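# Snap the cap onto the marker on the desk

## Task

Push the cap completely onto the marker until it snaps into place, and leave the capped marker lying on the desk. The robot must not fall over or be left leaning, or the task fails.

## Robot and tools

ROBOT. TidyBot++: a mobile base (0.54 m long, 0.50 m wide, 0.38 m high) on four powered casters carrying one seven-joint arm with a two-finger gripper. The shoulder sits 0.12 m ahead of the base centre, 0.68 m above the floor. Segments: upper arm 0.42 m, forearm 0.31 m, hand 0.31 m. The arm starts folded, hand pointing down. A downward hand reaches at most about 0.94 m high, and only near the base. Cameras: base_camera (fixed on the base, 644x364) and wrist_camera (fisheye on the hand, 644x476, looking where the hand points).

FRAMES. Base frame: metres, origin on the floor below the base centre, x forward, y left, z up. hand_pose uses it and marks the point between the finger pads; the hand's own z axis runs along the fingers and the fingers open along its y axis. The odometry frame is the base frame at scene start; base_odometry gives x, y and heading (rad, left positive, -3.142 to 3.142), counted from wheel turns, so slip looks like travel. base_tilt is in degrees, positive when leaning forward or right.

move: one action per call, built from these keys.
- base: object of offsets from where the base last reported itself, along its current axes: translate_m (forward positive, -2 to 2 m), strafe_m (left positive, -2 to 2 m), rotate_rad (counter-clockwise from above positive, -6.3 to 6.3). It drives straight to the point. A base move ends after 14 s at most.
- joints: absolute angles in rad by name. joint_1_rad (unlimited; positive turns the arm clockwise from above, opposite to the base's rotate), joint_2_rad (shoulder, -2.249 to 2.249, 0 upright, positive leans forward), joint_3_rad (unlimited), joint_4_rad (elbow, -2.579 to 2.579; with joint_3 at 3.14, negative bends forward), joint_5_rad (unlimited), joint_6_rad (wrist, -2.099 to 2.099), joint_7_rad (unlimited; hand down, positive is counter-clockwise from above, at 1.57 fingers open left/right). Unlimited joints take the short way round, so turn in steps below half a turn. gripper_pos: 0 open (gap about 85 mm) to 1 closed; gap is roughly 85 x (1 - gripper_pos) mm.
- target: a single list of seven numbers [x, y, z, qw, qx, qy, qz], an absolute hand pose in the base frame (metres, unit quaternion). With target, joints may hold only gripper_pos.
- speeds: caps for this action: translate_m and strafe_m 0.05 to 0.5 m/s (when both are sent, put the speed under one key), rotate_rad 0.1 to 1.57 rad/s.
- min_time_s: 0.1 to 8 s, shortest duration of the arm motions.
- cameras: list of "base_camera", "wrist_camera" or "all"; [] gives none. Omitted: all for an empty move, none otherwise.
- blocking: true (default) returns once everything rests; false returns in about 0.5 s while motion continues. A later move overrides only the parts it names.
An action runs 15 s at most. An empty move returns state, images and the scene number.

RESULTS. "move" reads done or the worst status. base_status, joint_status, hand_status: moving, done, off_target (rested short, may still push), not_followed (withheld by a self-collision check; text says "joint command not followed" or "pose unreachable" with a cause), stopped, contact_stop, time_out, torque_fault, limit_stop_at_motor_heat. hand_target is where the joint targets would place the hand; hand_pose is the measured pose. motor_effort is percent of maximum, peak of the last action in brackets. on_its_own lists uncommanded behaviour; "pictures" gives image order; "ARM HIT", "MOTOR HOT" and "OVER-TEMPERATURE FAULT" are warnings. If a call is refused, or an uncommanded stop or torque fault shows up, the rest of that reply's move, wait and finished_scene calls are skipped; an invalid call (unknown key) does not skip them.

OTHER TOOLS. wait: seconds 0 to 10, optional cameras; returns early once running motions settle; wait(0) reports the "earlier move". stop: brakes all running motions (optional cameras). zoom_image: camera plus region [x0, y0, x1, y1] in pixels from the top-left, each side at most 504. finished_scene: scene (the current scene number); ends the scene for good, and the result must hold with the robot idle. After ending the first scene make no further call in that reply.

PRACTICE. After a target reads done the hand is usually within 3 cm; correct by adding (wanted minus measured position) to the last target. For joints, resend last command plus (wanted minus read). To hold still, resend hand_target, not hand_pose. A held object makes the arm sag; never command a joint to its current reading while loaded. When pressing down, a resting object stops hand_pose descending while effort rises only slightly, so watch images and effort. The arm ignores obstacles and keeps pushing; each correction against a block pushes harder. Torque limits are 104.5 N m (joints 1 to 4) and 51.3 N m (5 to 7); exceeding one freezes the arm for 10 s.

AVOID. Dropping or letting parts fall, releasing moving parts, slamming or hard pushes into the desk, squeezing hard (fingers at 1 press 100 to 150 N) on something still resting, twisting or yanking the gripper. Do not drive or turn the base while the arm is caught on something high; reaching far out from folded over nearby furniture or swinging a stretched arm sideways can tip the robot. Pulling the arm back or backing away rights a lean. Long stretched holds overheat motors.

Each tool is called after "Emit:" by a JSON object that holds its "method" and its "body", one argument or row to a line.

## Session

Emit:
{"method": "move", "body": {
  "joints": {"joint_6_rad": 0.2},
  "cameras": ["wrist_camera"]
}}

Emit:
{"method": "move", "body": {
  "base": {"rotate_rad": 2.1},
  "cameras": ["wrist_camera"]
}}

Emit:
{"method": "move", "body": {
  "base": {"rotate_rad": 2.1},
  "cameras": ["wrist_camera"]
}}

Scene clock: 1.77 s.
move: done
base_odometry: x=+0.000 y=+0.000 heading=+0.000
base_tilt: forward=-0.1 right=-0.9
base_status: not commanded
joint_positions: joint_1_rad=-0.002 joint_2_rad=-0.353 joint_3_rad=+3.188 joint_4_rad=-2.508 joint_5_rad=+0.045 joint_6_rad=+0.149 joint_7_rad=+1.581 gripper_pos=+0.000
joint_status: all done
motor_effort: joint_1_rad=-1(2) joint_2_rad=-5(6) joint_3_rad=+0(1) joint_4_rad=+17(17) joint_5_rad=+0(1) joint_6_rad=+8(9) joint_7_rad=-1(1)
hand_pose: x=+0.5182 y=-0.0146 z=+0.7718 quat_wxyz=(+0.016, +0.843, +0.003, +0.537) (m; base frame)
hand_target: x=+0.5247 y=-0.0145 z=+0.7867 quat_wxyz=(+0.016, +0.829, +0.003, +0.559) (m; base frame)
hand_status: not commanded
pictures: wrist_camera
camera_calibration:
wrist_camera: T_world_to_cam=[[-0.0111664, -0.999419, 0.0322016, -0.0328005], [-0.429915, -0.0242768, -0.902543, 0.972969], [0.9028, -0.0239221, -0.429394, -0.00121816], [0, 0, 0, 1]] pos_world=[0.419028, -0.00918999, 0.87868]

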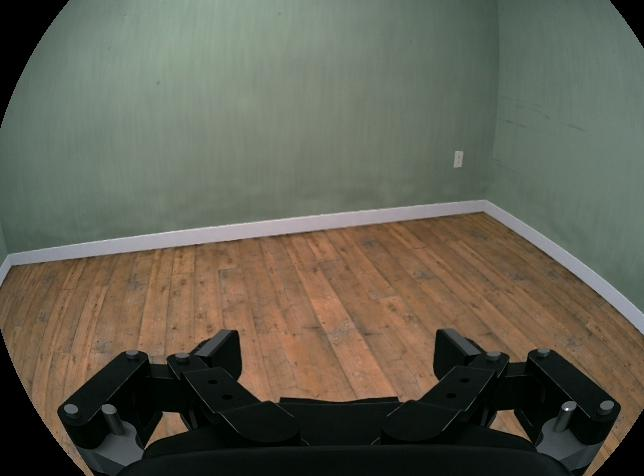

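Scene clock: 4.40 s.
move: done
base_odometry: x=+0.000 y=+0.000 heading=+2.100
base_tilt: forward=-0.1 right=-0.8
base_status: done
joint_positions: joint_1_rad=-0.002 joint_2_rad=-0.353 joint_3_rad=+3.188 joint_4_rad=-2.508 joint_5_rad=+0.045 joint_6_rad=+0.150 joint_7_rad=+1.581 gripper_pos=+0.000
joint_status: not commanded
motor_effort: joint_1_rad=-1(2) joint_2_rad=-5(6) joint_3_rad=+0(2) joint_4_rad=+17(17) joint_5_rad=+0(1) joint_6_rad=+8(9) joint_7_rad=-1(1)
hand_pose: x=+0.5183 y=-0.0146 z=+0.7721 quat_wxyz=(+0.016, +0.843, +0.003, +0.538) (m; base frame)
hand_target: x=+0.5247 y=-0.0145 z=+0.7867 quat_wxyz=(+0.016, +0.829, +0.003, +0.559) (m; base frame)
hand_status: not commanded
pictures: wrist_camera
camera_calibration:
wrist_camera: T_world_to_cam=[[-0.0111523, -0.999416, 0.0322846, -0.0328815], [-0.429149, -0.0243782, -0.902905, 0.973098], [0.903165, -0.0239244, -0.428626, -0.00209344], [0, 0, 0, 1]] pos_world=[0.419128, -0.00919003, 0.878779]

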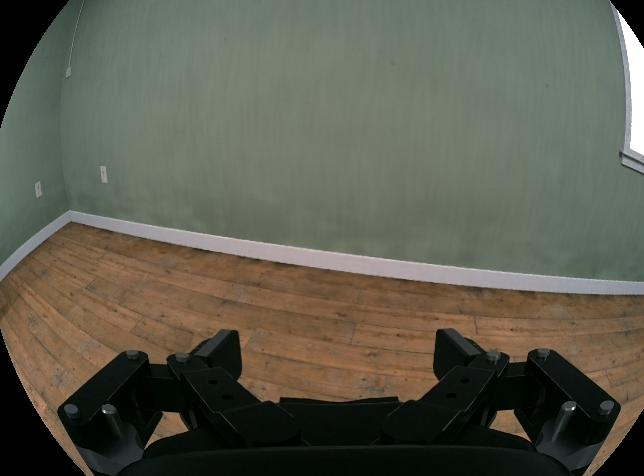

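Scene clock: 7.03 s.
move: done
base_odometry: x=+0.000 y=+0.000 heading=-2.084
base_tilt: forward=-0.1 right=-0.9
base_status: done
joint_positions: joint_1_rad=-0.002 joint_2_rad=-0.353 joint_3_rad=+3.188 joint_4_rad=-2.508 joint_5_rad=+0.045 joint_6_rad=+0.150 joint_7_rad=+1.581 gripper_pos=+0.000
joint_status: not commanded
motor_effort: joint_1_rad=-1(2) joint_2_rad=-5(6) joint_3_rad=+0(2) joint_4_rad=+16(17) joint_5_rad=+1(1) joint_6_rad=+8(9) joint_7_rad=-1(1)
hand_pose: x=+0.5184 y=-0.0146 z=+0.7722 quat_wxyz=(+0.016, +0.843, +0.003, +0.538) (m; base frame)
hand_target: x=+0.5247 y=-0.0145 z=+0.7867 quat_wxyz=(+0.016, +0.829, +0.003, +0.559) (m; base frame)
hand_status: not commanded
pictures: wrist_camera
camera_calibration:
wrist_camera: T_world_to_cam=[[-0.0111597, -0.999417, 0.0322763, -0.0328743], [-0.428907, -0.0243739, -0.90302, 0.973188], [0.90328, -0.023921, -0.428385, -0.00231068], [0, 0, 0, 1]] pos_world=[0.419128, -0.00919003, 0.878879]

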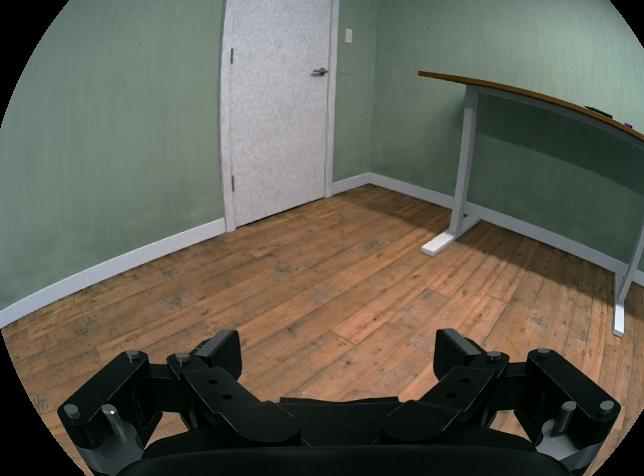

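Emit:
{"method": "move", "body": {
  "base": {"rotate_rad": -0.76},
  "joints": {"joint_1_rad": 0.0, "joint_2_rad": 0.0, "joint_3_rad": 3.14, "joint_4_rad": -1.05, "joint_5_rad": 0.0, "joint_6_rad": -1.05, "joint_7_rad": 1.57}
}}

Emit:
{"method": "move", "body": {
  "base": {"translate_m": 0.85},
  "cameras": ["wrist_camera"]
}}

Scene clock: 16.40 s.
move: done
base_odometry: x=+0.000 y=+0.000 heading=-2.843
base_tilt: forward=-0.1 right=-0.9
base_status: done
joint_positions: joint_1_rad=-0.002 joint_2_rad=-0.024 joint_3_rad=+3.169 joint_4_rad=-1.097 joint_5_rad=+0.035 joint_6_rad=-1.008 joint_7_rad=+1.581 gripper_pos=+0.000
joint_status: all done
motor_effort: joint_1_rad=-1(3) joint_2_rad=-16(17) joint_3_rad=+0(3) joint_4_rad=+17(20) joint_5_rad=+0(1) joint_6_rad=+9(9) joint_7_rad=-1(2)
hand_pose: x=+0.6569 y=-0.0215 z=+1.1006 quat_wxyz=(+0.026, +0.863, -0.006, +0.505) (m; base frame)
hand_target: x=+0.6604 y=+0.0022 z=+1.1018 quat_wxyz=(-0.001, +0.867, +0.000, +0.498) (m; base frame)
hand_status: not commanded
pictures: none

Scene clock: 19.40 s.
move: done
base_odometry: x=-0.813 y=-0.250 heading=-2.844
base_tilt: forward=-0.1 right=-0.9
base_status: done
joint_positions: joint_1_rad=-0.002 joint_2_rad=-0.007 joint_3_rad=+3.167 joint_4_rad=-1.094 joint_5_rad=+0.034 joint_6_rad=-1.012 joint_7_rad=+1.581 gripper_pos=+0.000
joint_status: not commanded
motor_effort: joint_1_rad=-1(2) joint_2_rad=-17(20) joint_3_rad=+0(1) joint_4_rad=+17(18) joint_5_rad=+0(1) joint_6_rad=+8(9) joint_7_rad=-1(1)
hand_pose: x=+0.6632 y=-0.0206 z=+1.0922 quat_wxyz=(+0.025, +0.867, -0.005, +0.498) (m; base frame)
hand_target: x=+0.6604 y=+0.0022 z=+1.1018 quat_wxyz=(-0.001, +0.867, +0.000, +0.498) (m; base frame)
hand_status: not commanded
pictures: wrist_camera
camera_calibration:
wrist_camera: T_world_to_cam=[[-0.0326846, -0.998631, 0.0408441, -0.0425127], [-0.511365, -0.0184033, -0.859167, 1.33106], [0.858742, -0.0489677, -0.510063, 0.122103], [0, 0, 0, 1]] pos_world=[0.574415, -0.0119794, 1.20762]

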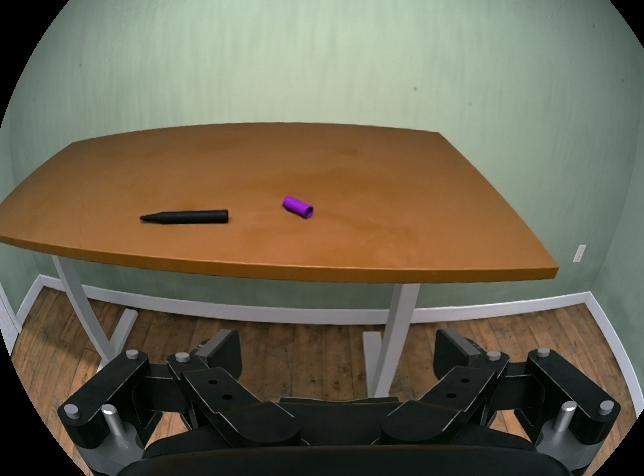

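Emit:
{"method": "zoom_image", "body": {
  "camera": "wrist_camera",
  "region": [260, 180, 340, 240]
}}

Emit:
{"method": "zoom_image", "body": {
  "camera": "wrist_camera",
  "region": [125, 190, 245, 250]
}}

Scaled by 6.300.

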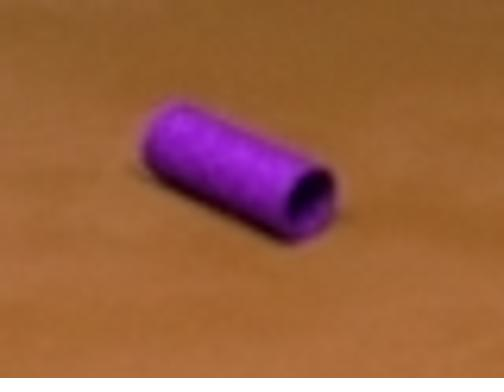

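Scaled by 4.200.

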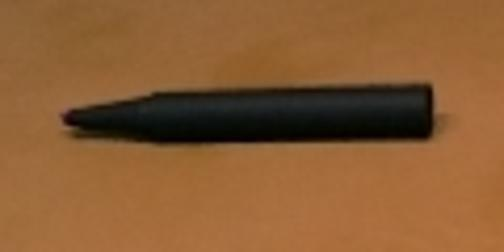

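Emit:
{"method": "move", "body": {
  "base": {"translate_m": 0.5}
}}

Emit:
{"method": "move", "body": {
  "target": [0.531, -0.007, 1.04, -0.1707, 0.8294, 0.3745, 0.378],
  "min_time_s": 2.5,
  "cameras": ["wrist_camera"]
}}

Scene clock: 42.97 s.
move: done
base_odometry: x=-1.291 y=-0.397 heading=-2.845
base_tilt: forward=-0.1 right=-0.9
base_status: done
joint_positions: joint_1_rad=-0.002 joint_2_rad=+0.003 joint_3_rad=+3.167 joint_4_rad=-1.093 joint_5_rad=+0.034 joint_6_rad=-1.013 joint_7_rad=+1.581 gripper_pos=+0.000
joint_status: not commanded
motor_effort: joint_1_rad=-1(2) joint_2_rad=-17(21) joint_3_rad=+0(1) joint_4_rad=+17(18) joint_5_rad=+1(1) joint_6_rad=+8(9) joint_7_rad=-1(1)
hand_pose: x=+0.6669 y=-0.0205 z=+1.0872 quat_wxyz=(+0.025, +0.869, -0.005, +0.493) (m; base frame)
hand_target: x=+0.6604 y=+0.0022 z=+1.1018 quat_wxyz=(-0.001, +0.867, +0.000, +0.498) (m; base frame)
hand_status: not commanded
pictures: none

Scene clock: 46.10 s.
move: done
base_odometry: x=-1.291 y=-0.397 heading=-2.845
base_tilt: forward=-0.1 right=-0.8
base_status: not commanded
joint_positions: joint_1_rad=+0.435 joint_2_rad=+0.057 joint_3_rad=+3.312 joint_4_rad=-1.063 joint_5_rad=-0.850 joint_6_rad=-1.779 joint_7_rad=+2.662 gripper_pos=+0.000
joint_status: not commanded
motor_effort: joint_1_rad=-1(2) joint_2_rad=-16(17) joint_3_rad=+0(1) joint_4_rad=+14(17) joint_5_rad=-6(6) joint_6_rad=+3(8) joint_7_rad=-1(1)
hand_pose: x=+0.5301 y=-0.0002 z=+1.0279 quat_wxyz=(-0.173, +0.847, +0.348, +0.362) (m; base frame)
hand_target: x=+0.5310 y=-0.0070 z=+1.0400 quat_wxyz=(-0.171, +0.829, +0.374, +0.378) (m; base frame)
hand_status: done (0.014 m and 4.1 deg from the pose sent, 0.144 m and 51.3 deg at the start)
pictures: wrist_camera
camera_calibration:
wrist_camera: T_world_to_cam=[[0.716492, -0.69649, -0.0392575, -0.338639], [-0.497813, -0.471065, -0.728204, 1.06624], [0.488693, 0.541295, -0.684236, 0.579778], [0, 0, 0, 1]] pos_world=[0.490086, -0.0474218, 1.15985]

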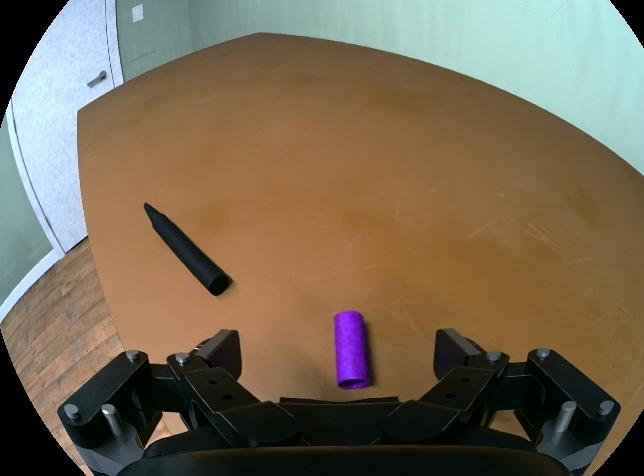

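Emit:
{"method": "move", "body": {
  "target": [0.550, 0.006, 0.995, -0.155, 0.824, 0.407, 0.365],
  "min_time_s": 1.2
}}

Emit:
{"method": "move", "body": {
  "target": [0.557, 0.0135, 0.983, -0.155, 0.824, 0.407, 0.365],
  "min_time_s": 1,
  "cameras": ["wrist_camera"]
}}

Scene clock: 51.50 s.
move: done
base_odometry: x=-1.291 y=-0.397 heading=-2.845
base_tilt: forward=-0.1 right=-0.9
base_status: not commanded
joint_positions: joint_1_rad=+0.396 joint_2_rad=+0.057 joint_3_rad=+3.312 joint_4_rad=-1.128 joint_5_rad=-0.850 joint_6_rad=-1.739 joint_7_rad=+2.770 gripper_pos=+0.000
joint_status: not commanded
motor_effort: joint_1_rad=-1(2) joint_2_rad=-17(17) joint_3_rad=+0(1) joint_4_rad=+14(15) joint_5_rad=-6(6) joint_6_rad=+3(3) joint_7_rad=-1(1)
hand_pose: x=+0.5362 y=+0.0136 z=+1.0111 quat_wxyz=(-0.173, +0.827, +0.390, +0.366) (m; base frame)
hand_target: x=+0.5500 y=+0.0060 z=+0.9950 quat_wxyz=(-0.155, +0.823, +0.407, +0.365) (m; base frame)
hand_status: done (0.023 m and 2.8 deg from the pose sent, 0.039 m and 7.5 deg at the start)
pictures: none

Scene clock: 52.80 s.
move: done
base_odometry: x=-1.291 y=-0.397 heading=-2.845
base_tilt: forward=-0.1 right=-0.9
base_status: not commanded
joint_positions: joint_1_rad=+0.375 joint_2_rad=+0.057 joint_3_rad=+3.312 joint_4_rad=-1.170 joint_5_rad=-0.850 joint_6_rad=-1.690 joint_7_rad=+2.779 gripper_pos=+0.000
joint_status: not commanded
motor_effort: joint_1_rad=-1(1) joint_2_rad=-17(17) joint_3_rad=+0(1) joint_4_rad=+14(15) joint_5_rad=-5(6) joint_6_rad=+3(3) joint_7_rad=-1(1)
hand_pose: x=+0.5456 y=+0.0181 z=+1.0013 quat_wxyz=(-0.176, +0.827, +0.385, +0.370) (m; base frame)
hand_target: x=+0.5570 y=+0.0135 z=+0.9830 quat_wxyz=(-0.155, +0.823, +0.407, +0.365) (m; base frame)
hand_status: done (0.022 m and 3.5 deg from the pose sent, 0.035 m and 2.8 deg at the start)
pictures: wrist_camera
camera_calibration:
wrist_camera: T_world_to_cam=[[0.768469, -0.639875, -0.00390873, -0.402904], [-0.43105, -0.513144, -0.742212, 1.04159], [0.472917, 0.572052, -0.670153, 0.538127], [0, 0, 0, 1]] pos_world=[0.504107, -0.0311608, 1.13213]

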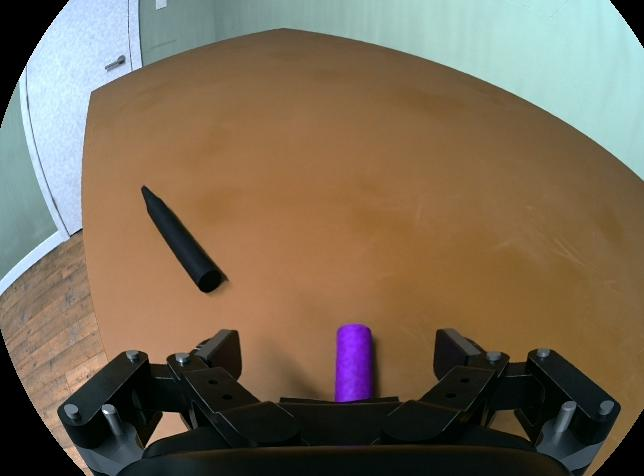

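Emit:
{"method": "move", "body": {
  "target": [0.567, 0.011, 0.960, -0.150, 0.824, 0.411, 0.360],
  "min_time_s": 1.2,
  "cameras": ["wrist_camera"]
}}

Scene clock: 57.73 s.
move: done
base_odometry: x=-1.291 y=-0.397 heading=-2.845
base_tilt: forward=-0.1 right=-0.9
base_status: not commanded
joint_positions: joint_1_rad=+0.375 joint_2_rad=+0.058 joint_3_rad=+3.311 joint_4_rad=-1.224 joint_5_rad=-0.832 joint_6_rad=-1.635 joint_7_rad=+2.822 gripper_pos=+0.000
joint_status: not commanded
motor_effort: joint_1_rad=-1(2) joint_2_rad=-17(18) joint_3_rad=+0(1) joint_4_rad=+16(16) joint_5_rad=-5(6) joint_6_rad=+2(3) joint_7_rad=+0(1)
hand_pose: x=+0.5550 y=+0.0094 z=+0.9834 quat_wxyz=(-0.165, +0.830, +0.382, +0.372) (m; base frame)
hand_target: x=+0.5670 y=+0.0110 z=+0.9600 quat_wxyz=(-0.150, +0.824, +0.411, +0.360) (m; base frame)
hand_status: done (0.026 m and 4.0 deg from the pose sent, 0.047 m and 4.3 deg at the start)
pictures: wrist_camera
camera_calibration:
wrist_camera: T_world_to_cam=[[0.758254, -0.651841, 0.0123776, -0.425951], [-0.433511, -0.51828, -0.737193, 1.02432], [0.486948, 0.553614, -0.675568, 0.524351], [0, 0, 0, 1]] pos_world=[0.511703, -0.0370541, 1.11463]

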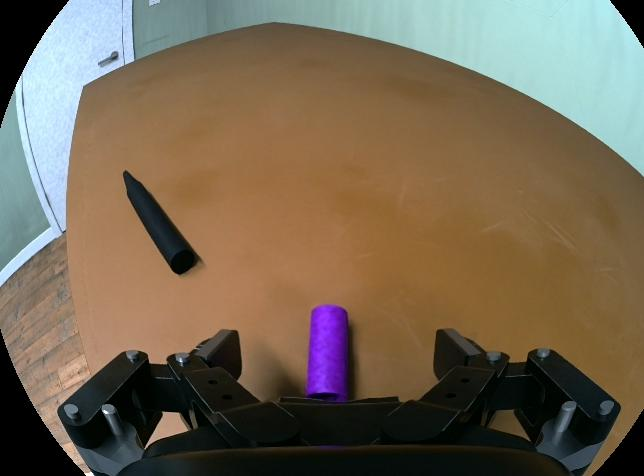

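Emit:
{"method": "move", "body": {
  "target": [0.566, 0.021, 0.944, -0.146, 0.822, 0.418, 0.358],
  "min_time_s": 1.2,
  "cameras": ["wrist_camera"]
}}

Scene clock: 61.97 s.
move: done
base_odometry: x=-1.291 y=-0.397 heading=-2.845
base_tilt: forward=-0.1 right=-0.8
base_status: not commanded
joint_positions: joint_1_rad=+0.328 joint_2_rad=+0.058 joint_3_rad=+3.311 joint_4_rad=-1.293 joint_5_rad=-0.817 joint_6_rad=-1.581 joint_7_rad=+2.850 gripper_pos=+0.000
joint_status: not commanded
motor_effort: joint_1_rad=-1(2) joint_2_rad=-17(18) joint_3_rad=+0(1) joint_4_rad=+16(16) joint_5_rad=-5(6) joint_6_rad=+2(3) joint_7_rad=-1(1)
hand_pose: x=+0.5600 y=+0.0236 z=+0.9598 quat_wxyz=(-0.172, +0.828, +0.391, +0.363) (m; base frame)
hand_target: x=+0.5660 y=+0.0210 z=+0.9440 quat_wxyz=(-0.146, +0.822, +0.418, +0.358) (m; base frame)
hand_status: done (0.017 m and 4.3 deg from the pose sent, 0.042 m and 4.9 deg at the start)
pictures: wrist_camera
camera_calibration:
wrist_camera: T_world_to_cam=[[0.773784, -0.633447, 0.00177547, -0.419072], [-0.431623, -0.529293, -0.730446, 1.00925], [0.463639, 0.564441, -0.682969, 0.518025], [0, 0, 0, 1]] pos_world=[0.519709, -0.023666, 1.09174]

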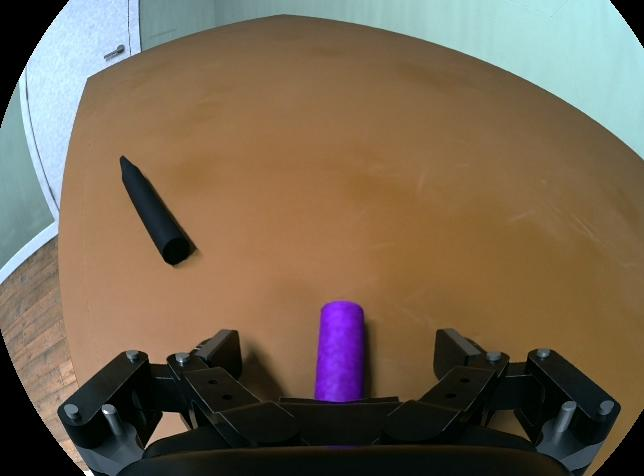

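Emit:
{"method": "move", "body": {
  "target": [0.565, 0.021, 0.957, -0.146, 0.822, 0.418, 0.358],
  "min_time_s": 0.8
}}

Emit:
{"method": "move", "body": {
  "joints": {"gripper_pos": 0.9},
  "cameras": ["wrist_camera"]
}}

Scene clock: 66.23 s.
move: done
base_odometry: x=-1.291 y=-0.397 heading=-2.845
base_tilt: forward=-0.1 right=-0.9
base_status: not commanded
joint_positions: joint_1_rad=+0.328 joint_2_rad=+0.058 joint_3_rad=+3.311 joint_4_rad=-1.293 joint_5_rad=-0.817 joint_6_rad=-1.580 joint_7_rad=+2.850 gripper_pos=+0.000
joint_status: not commanded
motor_effort: joint_1_rad=-1(2) joint_2_rad=-17(18) joint_3_rad=+0(1) joint_4_rad=+15(16) joint_5_rad=-6(6) joint_6_rad=+2(3) joint_7_rad=-1(1)
hand_pose: x=+0.5600 y=+0.0235 z=+0.9598 quat_wxyz=(-0.171, +0.828, +0.391, +0.363) (m; base frame)
hand_target: x=+0.5650 y=+0.0210 z=+0.9570 quat_wxyz=(-0.146, +0.822, +0.418, +0.358) (m; base frame)
hand_status: done (0.006 m and 4.3 deg from the pose sent, 0.006 m and 4.3 deg at the start)
pictures: none

Scene clock: 67.27 s.
move: off_target
base_odometry: x=-1.291 y=-0.397 heading=-2.845
base_tilt: forward=-0.1 right=-0.9
base_status: not commanded
joint_positions: joint_1_rad=+0.328 joint_2_rad=+0.052 joint_3_rad=+3.311 joint_4_rad=-1.287 joint_5_rad=-0.817 joint_6_rad=-1.580 joint_7_rad=+2.850 gripper_pos=+0.827
joint_status: gripper_pos off_target (ended at +0.827, target +0.900)
motor_effort: joint_1_rad=-1(1) joint_2_rad=-12(17) joint_3_rad=+1(1) joint_4_rad=+12(16) joint_5_rad=-2(6) joint_6_rad=+1(3) joint_7_rad=-1(1)
hand_pose: x=+0.5593 y=+0.0237 z=+0.9647 quat_wxyz=(-0.167, +0.826, +0.393, +0.367) (m; base frame)
hand_target: x=+0.5650 y=+0.0210 z=+0.9570 quat_wxyz=(-0.146, +0.822, +0.418, +0.358) (m; base frame)
hand_status: not commanded
pictures: wrist_camera
camera_calibration:
wrist_camera: T_world_to_cam=[[0.773716, -0.633373, 0.0141999, -0.43052], [-0.422927, -0.533068, -0.732783, 1.01], [0.471695, 0.560961, -0.680314, 0.514629], [0, 0, 0, 1]] pos_world=[0.51751, -0.0229664, 1.09634]

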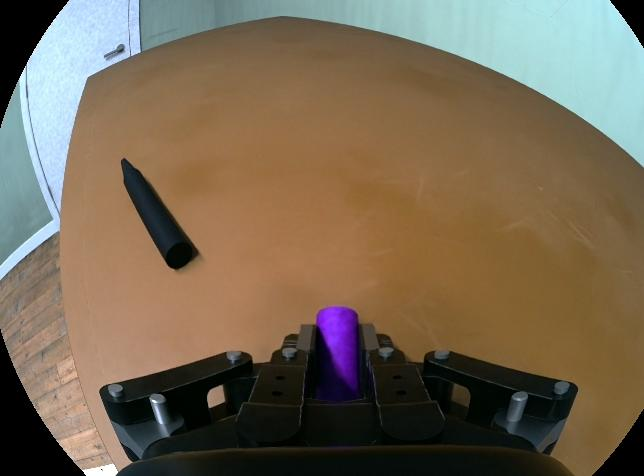

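Emit:
{"method": "move", "body": {
  "target": [0.52, 0.06, 1.055, -0.146, 0.822, 0.418, 0.358],
  "min_time_s": 1.5
}}

Emit:
{"method": "move", "body": {
  "joints": {"joint_7_rad": 1.28}
}}

Emit:
{"method": "move", "body": {
  "joints": {"joint_7_rad": -0.29}
}}

Emit:
{"method": "move", "body": {
  "target": [0.463, 0.092, 1.02, -0.3322, 0.3932, -0.8432, -0.1549],
  "min_time_s": 1.5,
  "cameras": ["wrist_camera"]
}}

Scene clock: 75.47 s.
move: done
base_odometry: x=-1.291 y=-0.397 heading=-2.845
base_tilt: forward=-0.1 right=-0.9
base_status: not commanded
joint_positions: joint_1_rad=+0.254 joint_2_rad=+0.049 joint_3_rad=+3.311 joint_4_rad=-1.010 joint_5_rad=-0.801 joint_6_rad=-1.735 joint_7_rad=+2.681 gripper_pos=+0.827
joint_status: not commanded
motor_effort: joint_1_rad=-1(2) joint_2_rad=-15(19) joint_3_rad=+0(1) joint_4_rad=+14(16) joint_5_rad=-5(7) joint_6_rad=+3(4) joint_7_rad=-1(1)
hand_pose: x=+0.5366 y=+0.0584 z=+1.0431 quat_wxyz=(-0.152, +0.812, +0.428, +0.367) (m; base frame)
hand_target: x=+0.5200 y=+0.0600 z=+1.0550 quat_wxyz=(-0.146, +0.822, +0.418, +0.358) (m; base frame)
hand_status: done (0.020 m and 2.0 deg from the pose sent, 0.105 m and 3.9 deg at the start)
pictures: none

Scene clock: 77.40 s.
move: done
base_odometry: x=-1.291 y=-0.397 heading=-2.845
base_tilt: forward=-0.1 right=-0.9
base_status: not commanded
joint_positions: joint_1_rad=+0.254 joint_2_rad=+0.049 joint_3_rad=+3.311 joint_4_rad=-1.010 joint_5_rad=-0.801 joint_6_rad=-1.735 joint_7_rad=+1.346 gripper_pos=+0.827
joint_status: all done
motor_effort: joint_1_rad=-1(2) joint_2_rad=-15(16) joint_3_rad=+0(1) joint_4_rad=+14(14) joint_5_rad=-5(6) joint_6_rad=+4(4) joint_7_rad=-1(2)
hand_pose: x=+0.5365 y=+0.0584 z=+1.0431 quat_wxyz=(-0.346, +0.903, -0.166, +0.194) (m; base frame)
hand_target: x=+0.5200 y=+0.0600 z=+1.0550 quat_wxyz=(-0.336, +0.904, -0.180, +0.191) (m; base frame)
hand_status: not commanded
pictures: none

Scene clock: 79.53 s.
move: done
base_odometry: x=-1.291 y=-0.397 heading=-2.845
base_tilt: forward=-0.1 right=-0.9
base_status: not commanded
joint_positions: joint_1_rad=+0.254 joint_2_rad=+0.049 joint_3_rad=+3.311 joint_4_rad=-1.010 joint_5_rad=-0.801 joint_6_rad=-1.735 joint_7_rad=-0.224 gripper_pos=+0.827
joint_status: all done
motor_effort: joint_1_rad=-1(2) joint_2_rad=-16(16) joint_3_rad=+1(1) joint_4_rad=+14(15) joint_5_rad=-5(5) joint_6_rad=+3(4) joint_7_rad=-1(2)
hand_pose: x=+0.5365 y=+0.0584 z=+1.0430 quat_wxyz=(-0.382, +0.521, -0.756, -0.108) (m; base frame)
hand_target: x=+0.5200 y=+0.0600 z=+1.0550 quat_wxyz=(-0.373, +0.513, -0.767, -0.103) (m; base frame)
hand_status: not commanded
pictures: none

Scene clock: 81.63 s.
move: done
base_odometry: x=-1.291 y=-0.397 heading=-2.845
base_tilt: forward=-0.1 right=-0.9
base_status: not commanded
joint_positions: joint_1_rad=+0.182 joint_2_rad=-0.123 joint_3_rad=+3.300 joint_4_rad=-1.196 joint_5_rad=-0.704 joint_6_rad=-1.726 joint_7_rad=-0.550 gripper_pos=+0.827
joint_status: not commanded
motor_effort: joint_1_rad=-1(2) joint_2_rad=-10(17) joint_3_rad=+1(1) joint_4_rad=+14(15) joint_5_rad=-5(6) joint_6_rad=+3(4) joint_7_rad=+0(1)
hand_pose: x=+0.4633 y=+0.0844 z=+1.0244 quat_wxyz=(-0.336, +0.411, -0.832, -0.160) (m; base frame)
hand_target: x=+0.4630 y=+0.0920 z=+1.0200 quat_wxyz=(-0.332, +0.393, -0.843, -0.155) (m; base frame)
hand_status: done (0.009 m and 2.5 deg from the pose sent, 0.084 m and 19.4 deg at the start)
pictures: wrist_camera
camera_calibration:
wrist_camera: T_world_to_cam=[[-0.792494, 0.609773, -0.0114132, 0.328337], [0.431423, 0.573733, 0.696207, -0.907591], [0.431076, 0.546816, -0.71775, 0.624871], [0, 0, 0, 1]] pos_world=[0.382394, -0.0211858, 1.08412]

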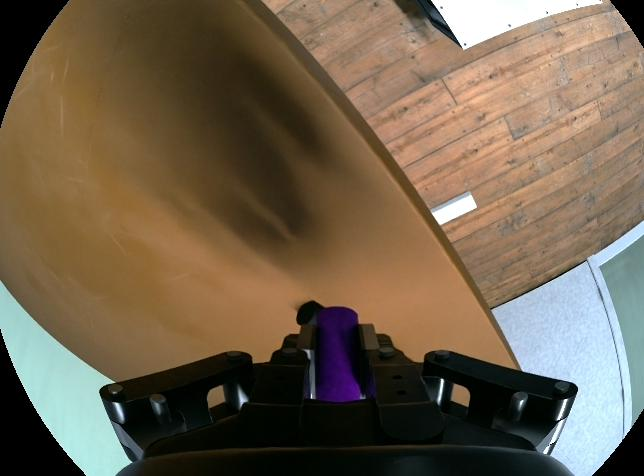

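Emit:
{"method": "move", "body": {
  "target": [0.463, 0.052, 0.99, -0.328, 0.376, -0.854, -0.150],
  "min_time_s": 1.5,
  "cameras": ["wrist_camera"]
}}

Scene clock: 88.10 s.
move: done
base_odometry: x=-1.291 y=-0.397 heading=-2.845
base_tilt: forward=-0.1 right=-0.9
base_status: not commanded
joint_positions: joint_1_rad=+0.187 joint_2_rad=-0.128 joint_3_rad=+3.313 joint_4_rad=-1.296 joint_5_rad=-0.704 joint_6_rad=-1.716 joint_7_rad=-0.543 gripper_pos=+0.827
joint_status: not commanded
motor_effort: joint_1_rad=-1(2) joint_2_rad=-9(11) joint_3_rad=+0(1) joint_4_rad=+14(15) joint_5_rad=-5(6) joint_6_rad=+2(4) joint_7_rad=-1(1)
hand_pose: x=+0.4573 y=+0.0808 z=+0.9928 quat_wxyz=(-0.311, +0.391, -0.846, -0.186) (m; base frame)
hand_target: x=+0.4630 y=+0.0520 z=+0.9900 quat_wxyz=(-0.328, +0.376, -0.854, -0.150) (m; base frame)
hand_status: done (0.029 m and 5.0 deg from the pose sent, 0.047 m and 4.9 deg at the start)
pictures: wrist_camera
camera_calibration:
wrist_camera: T_world_to_cam=[[-0.7791, 0.623031, 0.069538, 0.237849], [0.494771, 0.54298, 0.67851, -0.889856], [0.384975, 0.563032, -0.731293, 0.639914], [0, 0, 0, 1]] pos_world=[0.379231, -0.0253062, 1.0552]

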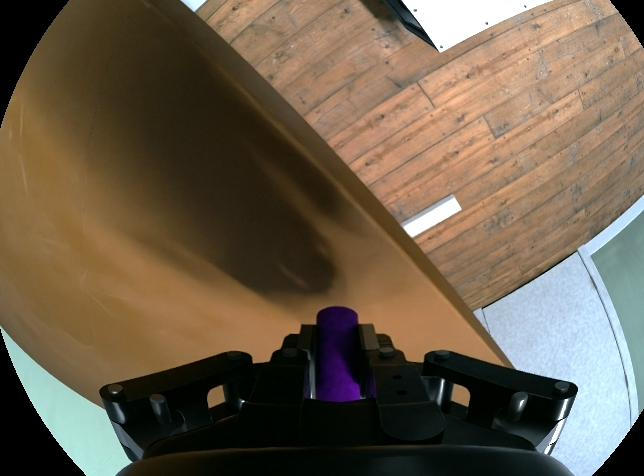

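Emit:
{"method": "move", "body": {
  "target": [0.467, 0.030, 0.987, -0.349, 0.378, -0.851, -0.119],
  "min_time_s": 1.2
}}

Scene clock: 92.97 s.
move: done
base_odometry: x=-1.291 y=-0.397 heading=-2.845
base_tilt: forward=-0.1 right=-0.9
base_status: not commanded
joint_positions: joint_1_rad=+0.212 joint_2_rad=-0.152 joint_3_rad=+3.335 joint_4_rad=-1.335 joint_5_rad=-0.698 joint_6_rad=-1.668 joint_7_rad=-0.489 gripper_pos=+0.827
joint_status: not commanded
motor_effort: joint_1_rad=-1(2) joint_2_rad=-10(10) joint_3_rad=+0(1) joint_4_rad=+15(15) joint_5_rad=-5(6) joint_6_rad=+3(3) joint_7_rad=-1(1)
hand_pose: x=+0.4631 y=+0.0620 z=+0.9910 quat_wxyz=(-0.334, +0.383, -0.846, -0.163) (m; base frame)
hand_target: x=+0.4670 y=+0.0300 z=+0.9870 quat_wxyz=(-0.348, +0.377, -0.850, -0.119) (m; base frame)
hand_status: done (0.032 m and 5.4 deg from the pose sent, 0.052 m and 9.0 deg at the start)
pictures: none

Emit:
{"method": "move", "body": {
  "target": [0.467, 0.030, 0.974, -0.349, 0.382, -0.849, -0.117],
  "min_time_s": 1
}}

Emit:
{"method": "move", "body": {
  "target": [0.467, 0.030, 0.968, -0.349, 0.382, -0.849, -0.117],
  "min_time_s": 0.7
}}

Emit:
{"method": "move", "body": {
  "target": [0.467, 0.030, 0.963, -0.349, 0.382, -0.849, -0.117],
  "cameras": ["wrist_camera"]
}}

Scene clock: 99.67 s.
move: done
base_odometry: x=-1.291 y=-0.397 heading=-2.845
base_tilt: forward=-0.1 right=-0.9
base_status: not commanded
joint_positions: joint_1_rad=+0.221 joint_2_rad=-0.162 joint_3_rad=+3.335 joint_4_rad=-1.387 joint_5_rad=-0.696 joint_6_rad=-1.635 joint_7_rad=-0.455 gripper_pos=+0.827
joint_status: not commanded
motor_effort: joint_1_rad=-1(1) joint_2_rad=-9(10) joint_3_rad=+0(1) joint_4_rad=+15(15) joint_5_rad=-5(6) joint_6_rad=+3(3) joint_7_rad=-1(1)
hand_pose: x=+0.4641 y=+0.0582 z=+0.9784 quat_wxyz=(-0.336, +0.382, -0.846, -0.161) (m; base frame)
hand_target: x=+0.4670 y=+0.0300 z=+0.9740 quat_wxyz=(-0.349, +0.382, -0.848, -0.117) (m; base frame)
hand_status: done (0.029 m and 5.2 deg from the pose sent, 0.036 m and 5.5 deg at the start)
pictures: none

Scene clock: 100.67 s.
move: done
base_odometry: x=-1.291 y=-0.397 heading=-2.845
base_tilt: forward=-0.1 right=-0.9
base_status: not commanded
joint_positions: joint_1_rad=+0.224 joint_2_rad=-0.167 joint_3_rad=+3.335 joint_4_rad=-1.410 joint_5_rad=-0.695 joint_6_rad=-1.620 joint_7_rad=-0.443 gripper_pos=+0.827
joint_status: not commanded
motor_effort: joint_1_rad=-1(2) joint_2_rad=-10(10) joint_3_rad=+1(1) joint_4_rad=+15(16) joint_5_rad=-5(6) joint_6_rad=+3(3) joint_7_rad=-1(1)
hand_pose: x=+0.4644 y=+0.0572 z=+0.9728 quat_wxyz=(-0.337, +0.381, -0.846, -0.160) (m; base frame)
hand_target: x=+0.4670 y=+0.0300 z=+0.9680 quat_wxyz=(-0.349, +0.382, -0.848, -0.117) (m; base frame)
hand_status: done (0.028 m and 5.1 deg from the pose sent, 0.030 m and 5.2 deg at the start)
pictures: none

Scene clock: 101.27 s.
move: done
base_odometry: x=-1.291 y=-0.397 heading=-2.845
base_tilt: forward=-0.1 right=-0.9
base_status: not commanded
joint_positions: joint_1_rad=+0.227 joint_2_rad=-0.178 joint_3_rad=+3.335 joint_4_rad=-1.425 joint_5_rad=-0.695 joint_6_rad=-1.603 joint_7_rad=-0.432 gripper_pos=+0.827
joint_status: not commanded
motor_effort: joint_1_rad=-1(1) joint_2_rad=-8(9) joint_3_rad=+1(1) joint_4_rad=+14(15) joint_5_rad=-4(5) joint_6_rad=+3(3) joint_7_rad=-1(1)
hand_pose: x=+0.4641 y=+0.0561 z=+0.9726 quat_wxyz=(-0.343, +0.380, -0.845, -0.155) (m; base frame)
hand_target: x=+0.4670 y=+0.0300 z=+0.9630 quat_wxyz=(-0.349, +0.382, -0.848, -0.117) (m; base frame)
hand_status: done (0.028 m and 4.4 deg from the pose sent, 0.029 m and 5.1 deg at the start)
pictures: wrist_camera
camera_calibration:
wrist_camera: T_world_to_cam=[[-0.749884, 0.661566, -0.00206565, 0.313953], [0.469239, 0.534077, 0.703261, -0.877815], [0.466357, 0.526395, -0.710929, 0.580982], [0, 0, 0, 1]] pos_world=[0.376388, -0.0447056, 1.03102]

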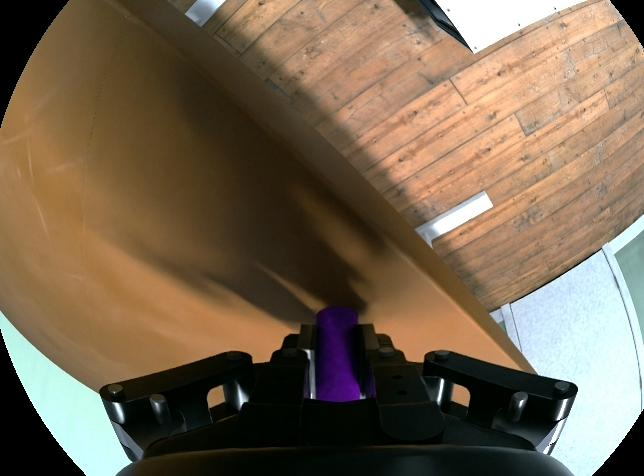

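Emit:
{"method": "move", "body": {
  "joints": {"gripper_pos": 0.74}
}}

Emit:
{"method": "move", "body": {
  "joints": {"gripper_pos": 0.1}
}}

Emit:
{"method": "move", "body": {
  "target": [0.410, -0.02, 1.04, -0.349, 0.382, -0.849, -0.117],
  "min_time_s": 1.5,
  "cameras": ["wrist_camera"]
}}

Scene clock: 105.37 s.
move: done
base_odometry: x=-1.291 y=-0.397 heading=-2.845
base_tilt: forward=-0.1 right=-0.9
base_status: not commanded
joint_positions: joint_1_rad=+0.228 joint_2_rad=-0.178 joint_3_rad=+3.335 joint_4_rad=-1.431 joint_5_rad=-0.690 joint_6_rad=-1.603 joint_7_rad=-0.432 gripper_pos=+0.740
joint_status: all done
motor_effort: joint_1_rad=-1(1) joint_2_rad=-9(10) joint_3_rad=+0(1) joint_4_rad=+15(16) joint_5_rad=-6(6) joint_6_rad=+3(3) joint_7_rad=-1(1)
hand_pose: x=+0.4633 y=+0.0548 z=+0.9695 quat_wxyz=(-0.340, +0.379, -0.847, -0.155) (m; base frame)
hand_target: x=+0.4670 y=+0.0300 z=+0.9630 quat_wxyz=(-0.349, +0.382, -0.848, -0.117) (m; base frame)
hand_status: not commanded
pictures: none

Scene clock: 106.27 s.
move: done
base_odometry: x=-1.291 y=-0.397 heading=-2.845
base_tilt: forward=-0.1 right=-0.9
base_status: not commanded
joint_positions: joint_1_rad=+0.228 joint_2_rad=-0.178 joint_3_rad=+3.335 joint_4_rad=-1.431 joint_5_rad=-0.690 joint_6_rad=-1.603 joint_7_rad=-0.432 gripper_pos=+0.100
joint_status: all done
motor_effort: joint_1_rad=-1(2) joint_2_rad=-9(9) joint_3_rad=+1(1) joint_4_rad=+15(16) joint_5_rad=-5(6) joint_6_rad=+3(3) joint_7_rad=-1(1)
hand_pose: x=+0.4633 y=+0.0548 z=+0.9695 quat_wxyz=(-0.340, +0.379, -0.847, -0.155) (m; base frame)
hand_target: x=+0.4670 y=+0.0300 z=+0.9630 quat_wxyz=(-0.349, +0.382, -0.848, -0.117) (m; base frame)
hand_status: not commanded
pictures: none

Scene clock: 108.07 s.
move: done
base_odometry: x=-1.291 y=-0.397 heading=-2.845
base_tilt: forward=-0.1 right=-0.9
base_status: not commanded
joint_positions: joint_1_rad=+0.238 joint_2_rad=-0.177 joint_3_rad=+3.564 joint_4_rad=-1.186 joint_5_rad=-0.690 joint_6_rad=-1.885 joint_7_rad=-0.425 gripper_pos=+0.100
joint_status: not commanded
motor_effort: joint_1_rad=-1(2) joint_2_rad=-7(10) joint_3_rad=+0(1) joint_4_rad=+14(16) joint_5_rad=-5(6) joint_6_rad=+3(3) joint_7_rad=+0(1)
hand_pose: x=+0.4122 y=-0.0156 z=+1.0290 quat_wxyz=(-0.338, +0.357, -0.862, -0.123) (m; base frame)
hand_target: x=+0.4100 y=-0.0200 z=+1.0400 quat_wxyz=(-0.349, +0.382, -0.848, -0.117) (m; base frame)
hand_status: done (0.012 m and 3.5 deg from the pose sent, 0.116 m and 4.4 deg at the start)
pictures: wrist_camera
camera_calibration:
wrist_camera: T_world_to_cam=[[-0.699957, 0.71346, -0.0321769, 0.333778], [0.510754, 0.531562, 0.675701, -0.843693], [0.49919, 0.456527, -0.736473, 0.694661], [0, 0, 0, 1]] pos_world=[0.317783, -0.106794, 1.09242]

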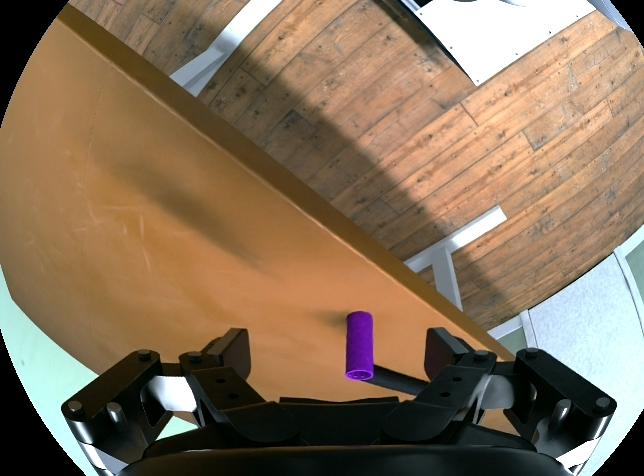

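Emit:
{"method": "move", "body": {
  "target": [0.39, -0.02, 1.11, -0.349, 0.382, -0.849, -0.117],
  "min_time_s": 1
}}

Emit:
{"method": "move", "body": {
  "base": {"translate_m": 0.06, "strafe_m": 0.06},
  "speeds": {"translate_m": 0.2},
  "joints": {"joint_7_rad": 1.14, "gripper_pos": 0}
}}

Emit:
{"method": "move", "body": {
  "joints": {"joint_7_rad": 2.71},
  "cameras": ["wrist_camera"]
}}

Scene clock: 124.40 s.
move: off_target
base_odometry: x=-1.291 y=-0.397 heading=-2.845
base_tilt: forward=-0.1 right=-0.9
base_status: not commanded
joint_positions: joint_1_rad=+0.293 joint_2_rad=-0.064 joint_3_rad=+3.693 joint_4_rad=-0.803 joint_5_rad=-0.912 joint_6_rad=-2.058 joint_7_rad=-0.448 gripper_pos=+0.100
joint_status: not commanded
motor_effort: joint_1_rad=-1(2) joint_2_rad=-9(9) joint_3_rad=+0(1) joint_4_rad=+11(14) joint_5_rad=-4(5) joint_6_rad=+4(5) joint_7_rad=+0(2)
hand_pose: x=+0.4198 y=-0.0285 z=+1.1187 quat_wxyz=(-0.389, +0.385, -0.834, -0.073) (m; base frame)
hand_target: x=+0.4169 y=-0.0310 z=+1.1237 quat_wxyz=(-0.387, +0.362, -0.843, -0.088) (m; base frame)
hand_status: off_target (0.032 m and 7.0 deg from the pose sent, 0.084 m and 3.5 deg at the start; a joint's target at an end of its range on 38 of 38 steps)
pictures: none

Scene clock: 126.60 s.
move: done
base_odometry: x=-1.331 y=-0.472 heading=-2.845
base_tilt: forward=-0.1 right=-0.9
base_status: done
joint_positions: joint_1_rad=+0.298 joint_2_rad=-0.052 joint_3_rad=+3.699 joint_4_rad=-0.802 joint_5_rad=-0.918 joint_6_rad=-2.060 joint_7_rad=+1.075 gripper_pos=+0.000
joint_status: all done
motor_effort: joint_1_rad=-1(2) joint_2_rad=-8(11) joint_3_rad=+0(1) joint_4_rad=+11(11) joint_5_rad=-4(5) joint_6_rad=+4(5) joint_7_rad=-1(2)
hand_pose: x=+0.4240 y=-0.0316 z=+1.1159 quat_wxyz=(-0.332, +0.853, -0.342, +0.211) (m; base frame)
hand_target: x=+0.4169 y=-0.0310 z=+1.1237 quat_wxyz=(-0.327, +0.865, -0.307, +0.224) (m; base frame)
hand_status: not commanded
pictures: none

Scene clock: 128.73 s.
move: done
base_odometry: x=-1.331 y=-0.472 heading=-2.845
base_tilt: forward=-0.1 right=-0.9
base_status: not commanded
joint_positions: joint_1_rad=+0.298 joint_2_rad=-0.052 joint_3_rad=+3.699 joint_4_rad=-0.802 joint_5_rad=-0.918 joint_6_rad=-2.060 joint_7_rad=+2.644 gripper_pos=+0.000
joint_status: all done
motor_effort: joint_1_rad=-1(2) joint_2_rad=-8(9) joint_3_rad=+0(1) joint_4_rad=+11(11) joint_5_rad=-4(5) joint_6_rad=+4(5) joint_7_rad=+0(3)
hand_pose: x=+0.4240 y=-0.0316 z=+1.1159 quat_wxyz=(-0.086, +0.845, +0.361, +0.384) (m; base frame)
hand_target: x=+0.4169 y=-0.0310 z=+1.1237 quat_wxyz=(-0.073, +0.829, +0.394, +0.390) (m; base frame)
hand_status: not commanded
pictures: wrist_camera
camera_calibration:
wrist_camera: T_world_to_cam=[[0.678082, -0.722935, 0.132554, -0.457312], [-0.447538, -0.549178, -0.705772, 1.01389], [0.583022, 0.419248, -0.695928, 0.678133], [0, 0, 0, 1]] pos_world=[0.368482, -0.0581061, 1.24813]

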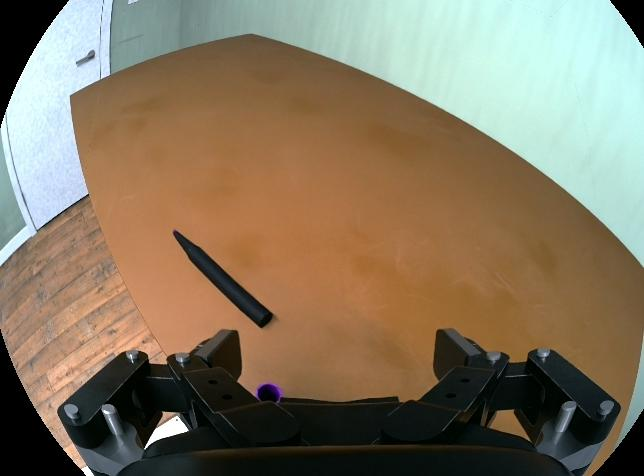

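Emit:
{"method": "move", "body": {
  "target": [0.464, 0.095, 1.04, -0.3045, 0.6177, 0.6682, 0.2815],
  "min_time_s": 2,
  "cameras": ["wrist_camera"]
}}

Scene clock: 135.93 s.
move: off_target
base_odometry: x=-1.331 y=-0.472 heading=-2.845
base_tilt: forward=-0.1 right=-0.9
base_status: not commanded
joint_positions: joint_1_rad=+0.565 joint_2_rad=+0.285 joint_3_rad=+2.755 joint_4_rad=-0.790 joint_5_rad=-0.917 joint_6_rad=-2.061 joint_7_rad=+2.840 gripper_pos=+0.000
joint_status: not commanded
motor_effort: joint_1_rad=-1(2) joint_2_rad=-19(20) joint_3_rad=-2(3) joint_4_rad=+12(13) joint_5_rad=-5(6) joint_6_rad=+2(5) joint_7_rad=-1(1)
hand_pose: x=+0.4820 y=+0.1150 z=+1.0480 quat_wxyz=(-0.309, +0.642, +0.631, +0.307) (m; base frame)
hand_target: x=+0.4809 y=+0.0986 z=+1.0434 quat_wxyz=(-0.292, +0.624, +0.658, +0.304) (m; base frame)
hand_status: off_target (0.028 m and 5.9 deg from the pose sent, 0.153 m and 52.3 deg at the start; a joint's target at an end of its range on 61 of 61 steps)
pictures: wrist_camera
camera_calibration:
wrist_camera: T_world_to_cam=[[0.999899, -0.012092, -0.00749972, -0.471798], [-0.013424, -0.626905, -0.77898, 0.948825], [0.00471783, 0.779002, -0.627004, 0.700675], [0, 0, 0, 1]] pos_world=[0.481181, 0.0432914, 1.1749]

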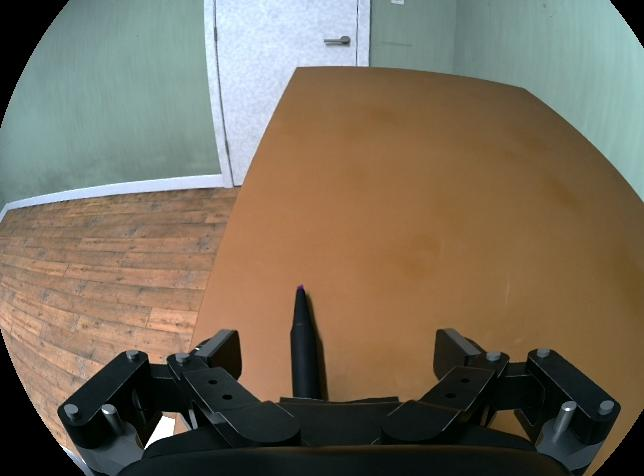

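Emit:
{"method": "move", "body": {
  "target": [0.457, 0.122, 0.995, -0.2869, 0.6248, 0.6759, 0.2652],
  "min_time_s": 1.2,
  "cameras": ["wrist_camera"]
}}

Scene clock: 141.37 s.
move: done
base_odometry: x=-1.331 y=-0.472 heading=-2.845
base_tilt: forward=-0.1 right=-0.9
base_status: not commanded
joint_positions: joint_1_rad=+0.444 joint_2_rad=+0.220 joint_3_rad=+2.919 joint_4_rad=-0.980 joint_5_rad=-0.883 joint_6_rad=-2.061 joint_7_rad=+3.004 gripper_pos=+0.000
joint_status: not commanded
motor_effort: joint_1_rad=-1(2) joint_2_rad=-18(20) joint_3_rad=-1(2) joint_4_rad=+13(13) joint_5_rad=-6(6) joint_6_rad=+0(2) joint_7_rad=-1(1)
hand_pose: x=+0.4629 y=+0.1245 z=+1.0032 quat_wxyz=(-0.311, +0.633, +0.655, +0.270) (m; base frame)
hand_target: x=+0.4570 y=+0.1220 z=+0.9950 quat_wxyz=(-0.287, +0.625, +0.676, +0.265) (m; base frame)
hand_status: done (0.010 m and 3.8 deg from the pose sent, 0.059 m and 7.8 deg at the start)
pictures: wrist_camera
camera_calibration:
wrist_camera: T_world_to_cam=[[0.997792, 0.0546687, -0.0377064, -0.429893], [0.00839101, -0.667001, -0.745009, 0.880425], [-0.0658789, 0.743048, -0.665988, 0.741638], [0, 0, 0, 1]] pos_world=[0.470414, 0.0596735, 1.13364]

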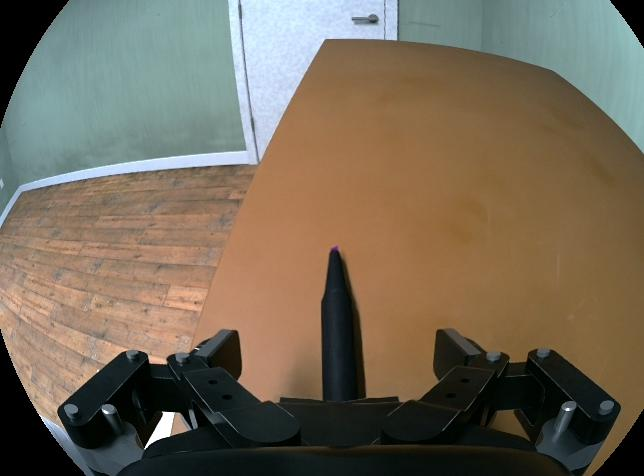

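Emit:
{"method": "move", "body": {
  "target": [0.453, 0.140, 0.962, -0.262, 0.615, 0.701, 0.253],
  "min_time_s": 1.2,
  "cameras": ["wrist_camera"]
}}

Scene clock: 145.83 s.
move: done
base_odometry: x=-1.331 y=-0.472 heading=-2.845
base_tilt: forward=-0.1 right=-0.9
base_status: not commanded
joint_positions: joint_1_rad=+0.325 joint_2_rad=+0.171 joint_3_rad=+2.988 joint_4_rad=-1.108 joint_5_rad=-0.811 joint_6_rad=-2.006 joint_7_rad=+3.106 gripper_pos=+0.000
joint_status: not commanded
motor_effort: joint_1_rad=-1(2) joint_2_rad=-18(19) joint_3_rad=-2(2) joint_4_rad=+13(14) joint_5_rad=-5(6) joint_6_rad=+0(1) joint_7_rad=-1(1)
hand_pose: x=+0.4491 y=+0.1439 z=+0.9694 quat_wxyz=(-0.297, +0.619, +0.684, +0.245) (m; base frame)
hand_target: x=+0.4530 y=+0.1400 z=+0.9620 quat_wxyz=(-0.262, +0.614, +0.700, +0.253) (m; base frame)
hand_status: done (0.009 m and 4.6 deg from the pose sent, 0.045 m and 8.2 deg at the start)
pictures: wrist_camera
camera_calibration:
wrist_camera: T_world_to_cam=[[0.992963, 0.1142, -0.0313475, -0.431096], [0.0589787, -0.706425, -0.705326, 0.812807], [-0.102693, 0.698514, -0.708189, 0.76757], [0, 0, 0, 1]] pos_world=[0.458948, 0.0872602, 1.10337]

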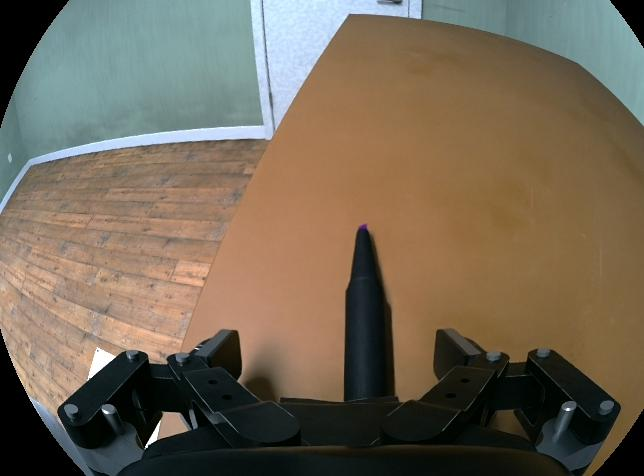

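Emit:
{"method": "move", "body": {
  "target": [0.469, 0.138, 0.963, -0.252, 0.621, 0.697, 0.257],
  "min_time_s": 0.8,
  "cameras": ["wrist_camera"]
}}

Scene clock: 151.77 s.
move: done
base_odometry: x=-1.331 y=-0.472 heading=-2.845
base_tilt: forward=-0.1 right=-0.9
base_status: not commanded
joint_positions: joint_1_rad=+0.325 joint_2_rad=+0.171 joint_3_rad=+2.987 joint_4_rad=-1.108 joint_5_rad=-0.792 joint_6_rad=-1.984 joint_7_rad=+3.106 gripper_pos=+0.000
joint_status: not commanded
motor_effort: joint_1_rad=-1(2) joint_2_rad=-18(19) joint_3_rad=-1(1) joint_4_rad=+13(14) joint_5_rad=-5(6) joint_6_rad=+0(1) joint_7_rad=-1(1)
hand_pose: x=+0.4564 y=+0.1412 z=+0.9657 quat_wxyz=(-0.286, +0.627, +0.681, +0.247) (m; base frame)
hand_target: x=+0.4690 y=+0.1380 z=+0.9630 quat_wxyz=(-0.252, +0.621, +0.697, +0.257) (m; base frame)
hand_status: done (0.013 m and 4.5 deg from the pose sent, 0.022 m and 5.6 deg at the start)
pictures: wrist_camera
camera_calibration:
wrist_camera: T_world_to_cam=[[0.995411, 0.0935283, -0.0202131, -0.447041], [0.0534149, -0.718386, -0.693591, 0.800709], [-0.0793912, 0.689329, -0.720085, 0.76983], [0, 0, 0, 1]] pos_world=[0.463337, 0.086363, 1.10067]

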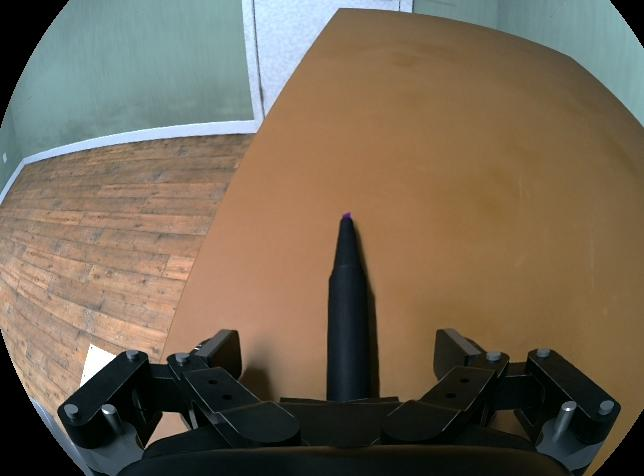

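Emit:
{"method": "move", "body": {
  "joints": {"gripper_pos": 0.9},
  "cameras": ["wrist_camera"]
}}

Scene clock: 156.97 s.
move: off_target
base_odometry: x=-1.331 y=-0.472 heading=-2.845
base_tilt: forward=-0.1 right=-0.9
base_status: not commanded
joint_positions: joint_1_rad=+0.325 joint_2_rad=+0.170 joint_3_rad=+2.987 joint_4_rad=-1.106 joint_5_rad=-0.792 joint_6_rad=-1.973 joint_7_rad=+3.106 gripper_pos=+0.837
joint_status: gripper_pos off_target (ended at +0.837, target +0.900)
motor_effort: joint_1_rad=-1(2) joint_2_rad=-15(19) joint_3_rad=-1(1) joint_4_rad=+12(14) joint_5_rad=-3(6) joint_6_rad=+0(1) joint_7_rad=-1(1)
hand_pose: x=+0.4596 y=+0.1415 z=+0.9664 quat_wxyz=(-0.281, +0.628, +0.680, +0.251) (m; base frame)
hand_target: x=+0.4690 y=+0.1380 z=+0.9630 quat_wxyz=(-0.252, +0.621, +0.697, +0.257) (m; base frame)
hand_status: not commanded
pictures: wrist_camera
camera_calibration:
wrist_camera: T_world_to_cam=[[0.996223, 0.0862117, -0.0103825, -0.459015], [0.0549819, -0.718807, -0.693032, 0.800027], [-0.0672104, 0.689843, -0.720832, 0.765354], [0, 0, 0, 1]] pos_world=[0.464734, 0.0866642, 1.10137]

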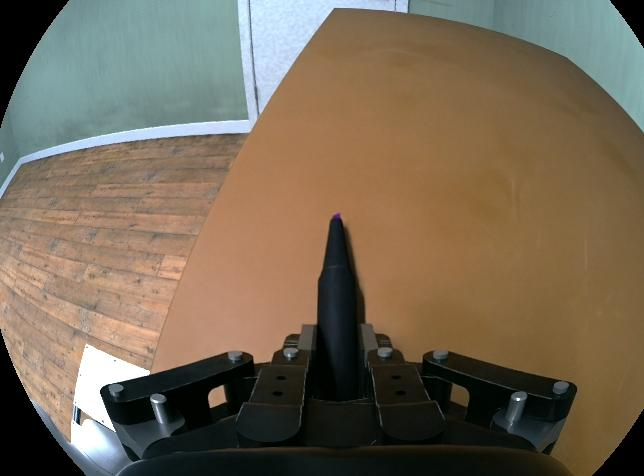

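Emit:
{"method": "move", "body": {
  "target": [0.455, 0.135, 1.045, -0.252, 0.621, 0.697, 0.257],
  "min_time_s": 1.2
}}

Emit:
{"method": "move", "body": {
  "target": [0.40, 0.03, 1.13, 0, 0.912, 0, 0.410],
  "min_time_s": 3,
  "cameras": ["wrist_camera"]
}}

Scene clock: 175.43 s.
move: done
base_odometry: x=-1.331 y=-0.471 heading=-2.845
base_tilt: forward=-0.1 right=-0.9
base_status: not commanded
joint_positions: joint_1_rad=+0.395 joint_2_rad=+0.235 joint_3_rad=+2.797 joint_4_rad=-0.733 joint_5_rad=-0.783 joint_6_rad=-2.060 joint_7_rad=+2.923 gripper_pos=+0.837
joint_status: not commanded
motor_effort: joint_1_rad=-1(2) joint_2_rad=-17(19) joint_3_rad=-1(2) joint_4_rad=+12(14) joint_5_rad=-5(6) joint_6_rad=+3(3) joint_7_rad=-1(2)
hand_pose: x=+0.4666 y=+0.1475 z=+1.0458 quat_wxyz=(-0.232, +0.606, +0.706, +0.285) (m; base frame)
hand_target: x=+0.4643 y=+0.1379 z=+1.0475 quat_wxyz=(-0.245, +0.623, +0.691, +0.271) (m; base frame)
hand_status: done (0.017 m and 4.4 deg from the pose sent, 0.079 m and 4.0 deg at the start; a joint's target at an end of its range on 38 of 38 steps)
pictures: none

Scene clock: 179.07 s.
move: done
base_odometry: x=-1.331 y=-0.471 heading=-2.845
base_tilt: forward=-0.1 right=-0.9
base_status: not commanded
joint_positions: joint_1_rad=+0.062 joint_2_rad=-0.310 joint_3_rad=+2.992 joint_4_rad=-0.913 joint_5_rad=-0.012 joint_6_rad=-1.732 joint_7_rad=+1.562 gripper_pos=+0.837
joint_status: not commanded
motor_effort: joint_1_rad=-1(2) joint_2_rad=+0(19) joint_3_rad=+1(2) joint_4_rad=+12(13) joint_5_rad=+1(5) joint_6_rad=+7(7) joint_7_rad=+0(2)
hand_pose: x=+0.3903 y=+0.0471 z=+1.1239 quat_wxyz=(-0.001, +0.919, +0.045, +0.391) (m; base frame)
hand_target: x=+0.4000 y=+0.0300 z=+1.1300 quat_wxyz=(+0.000, +0.912, +0.000, +0.410) (m; base frame)
hand_status: done (0.021 m and 5.6 deg from the pose sent, 0.159 m and 95.9 deg at the start)
pictures: wrist_camera
camera_calibration:
wrist_camera: T_world_to_cam=[[0.0855951, -0.99575, 0.033981, -0.0237936], [-0.695405, -0.0841322, -0.713676, 1.13141], [0.713502, 0.0374566, -0.699651, 0.641569], [0, 0, 0, 1]] pos_world=[0.331066, 0.0474648, 1.25715]

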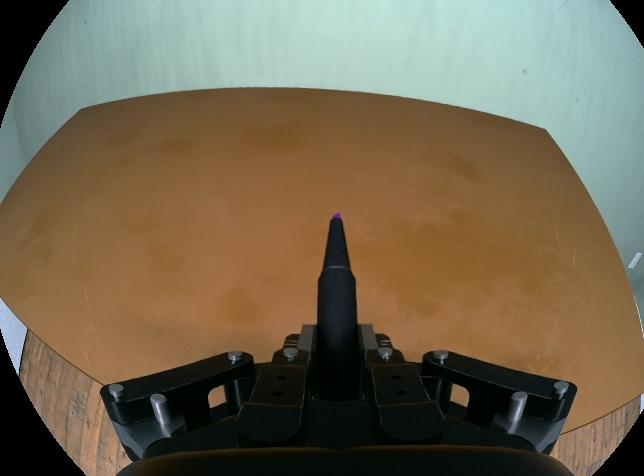

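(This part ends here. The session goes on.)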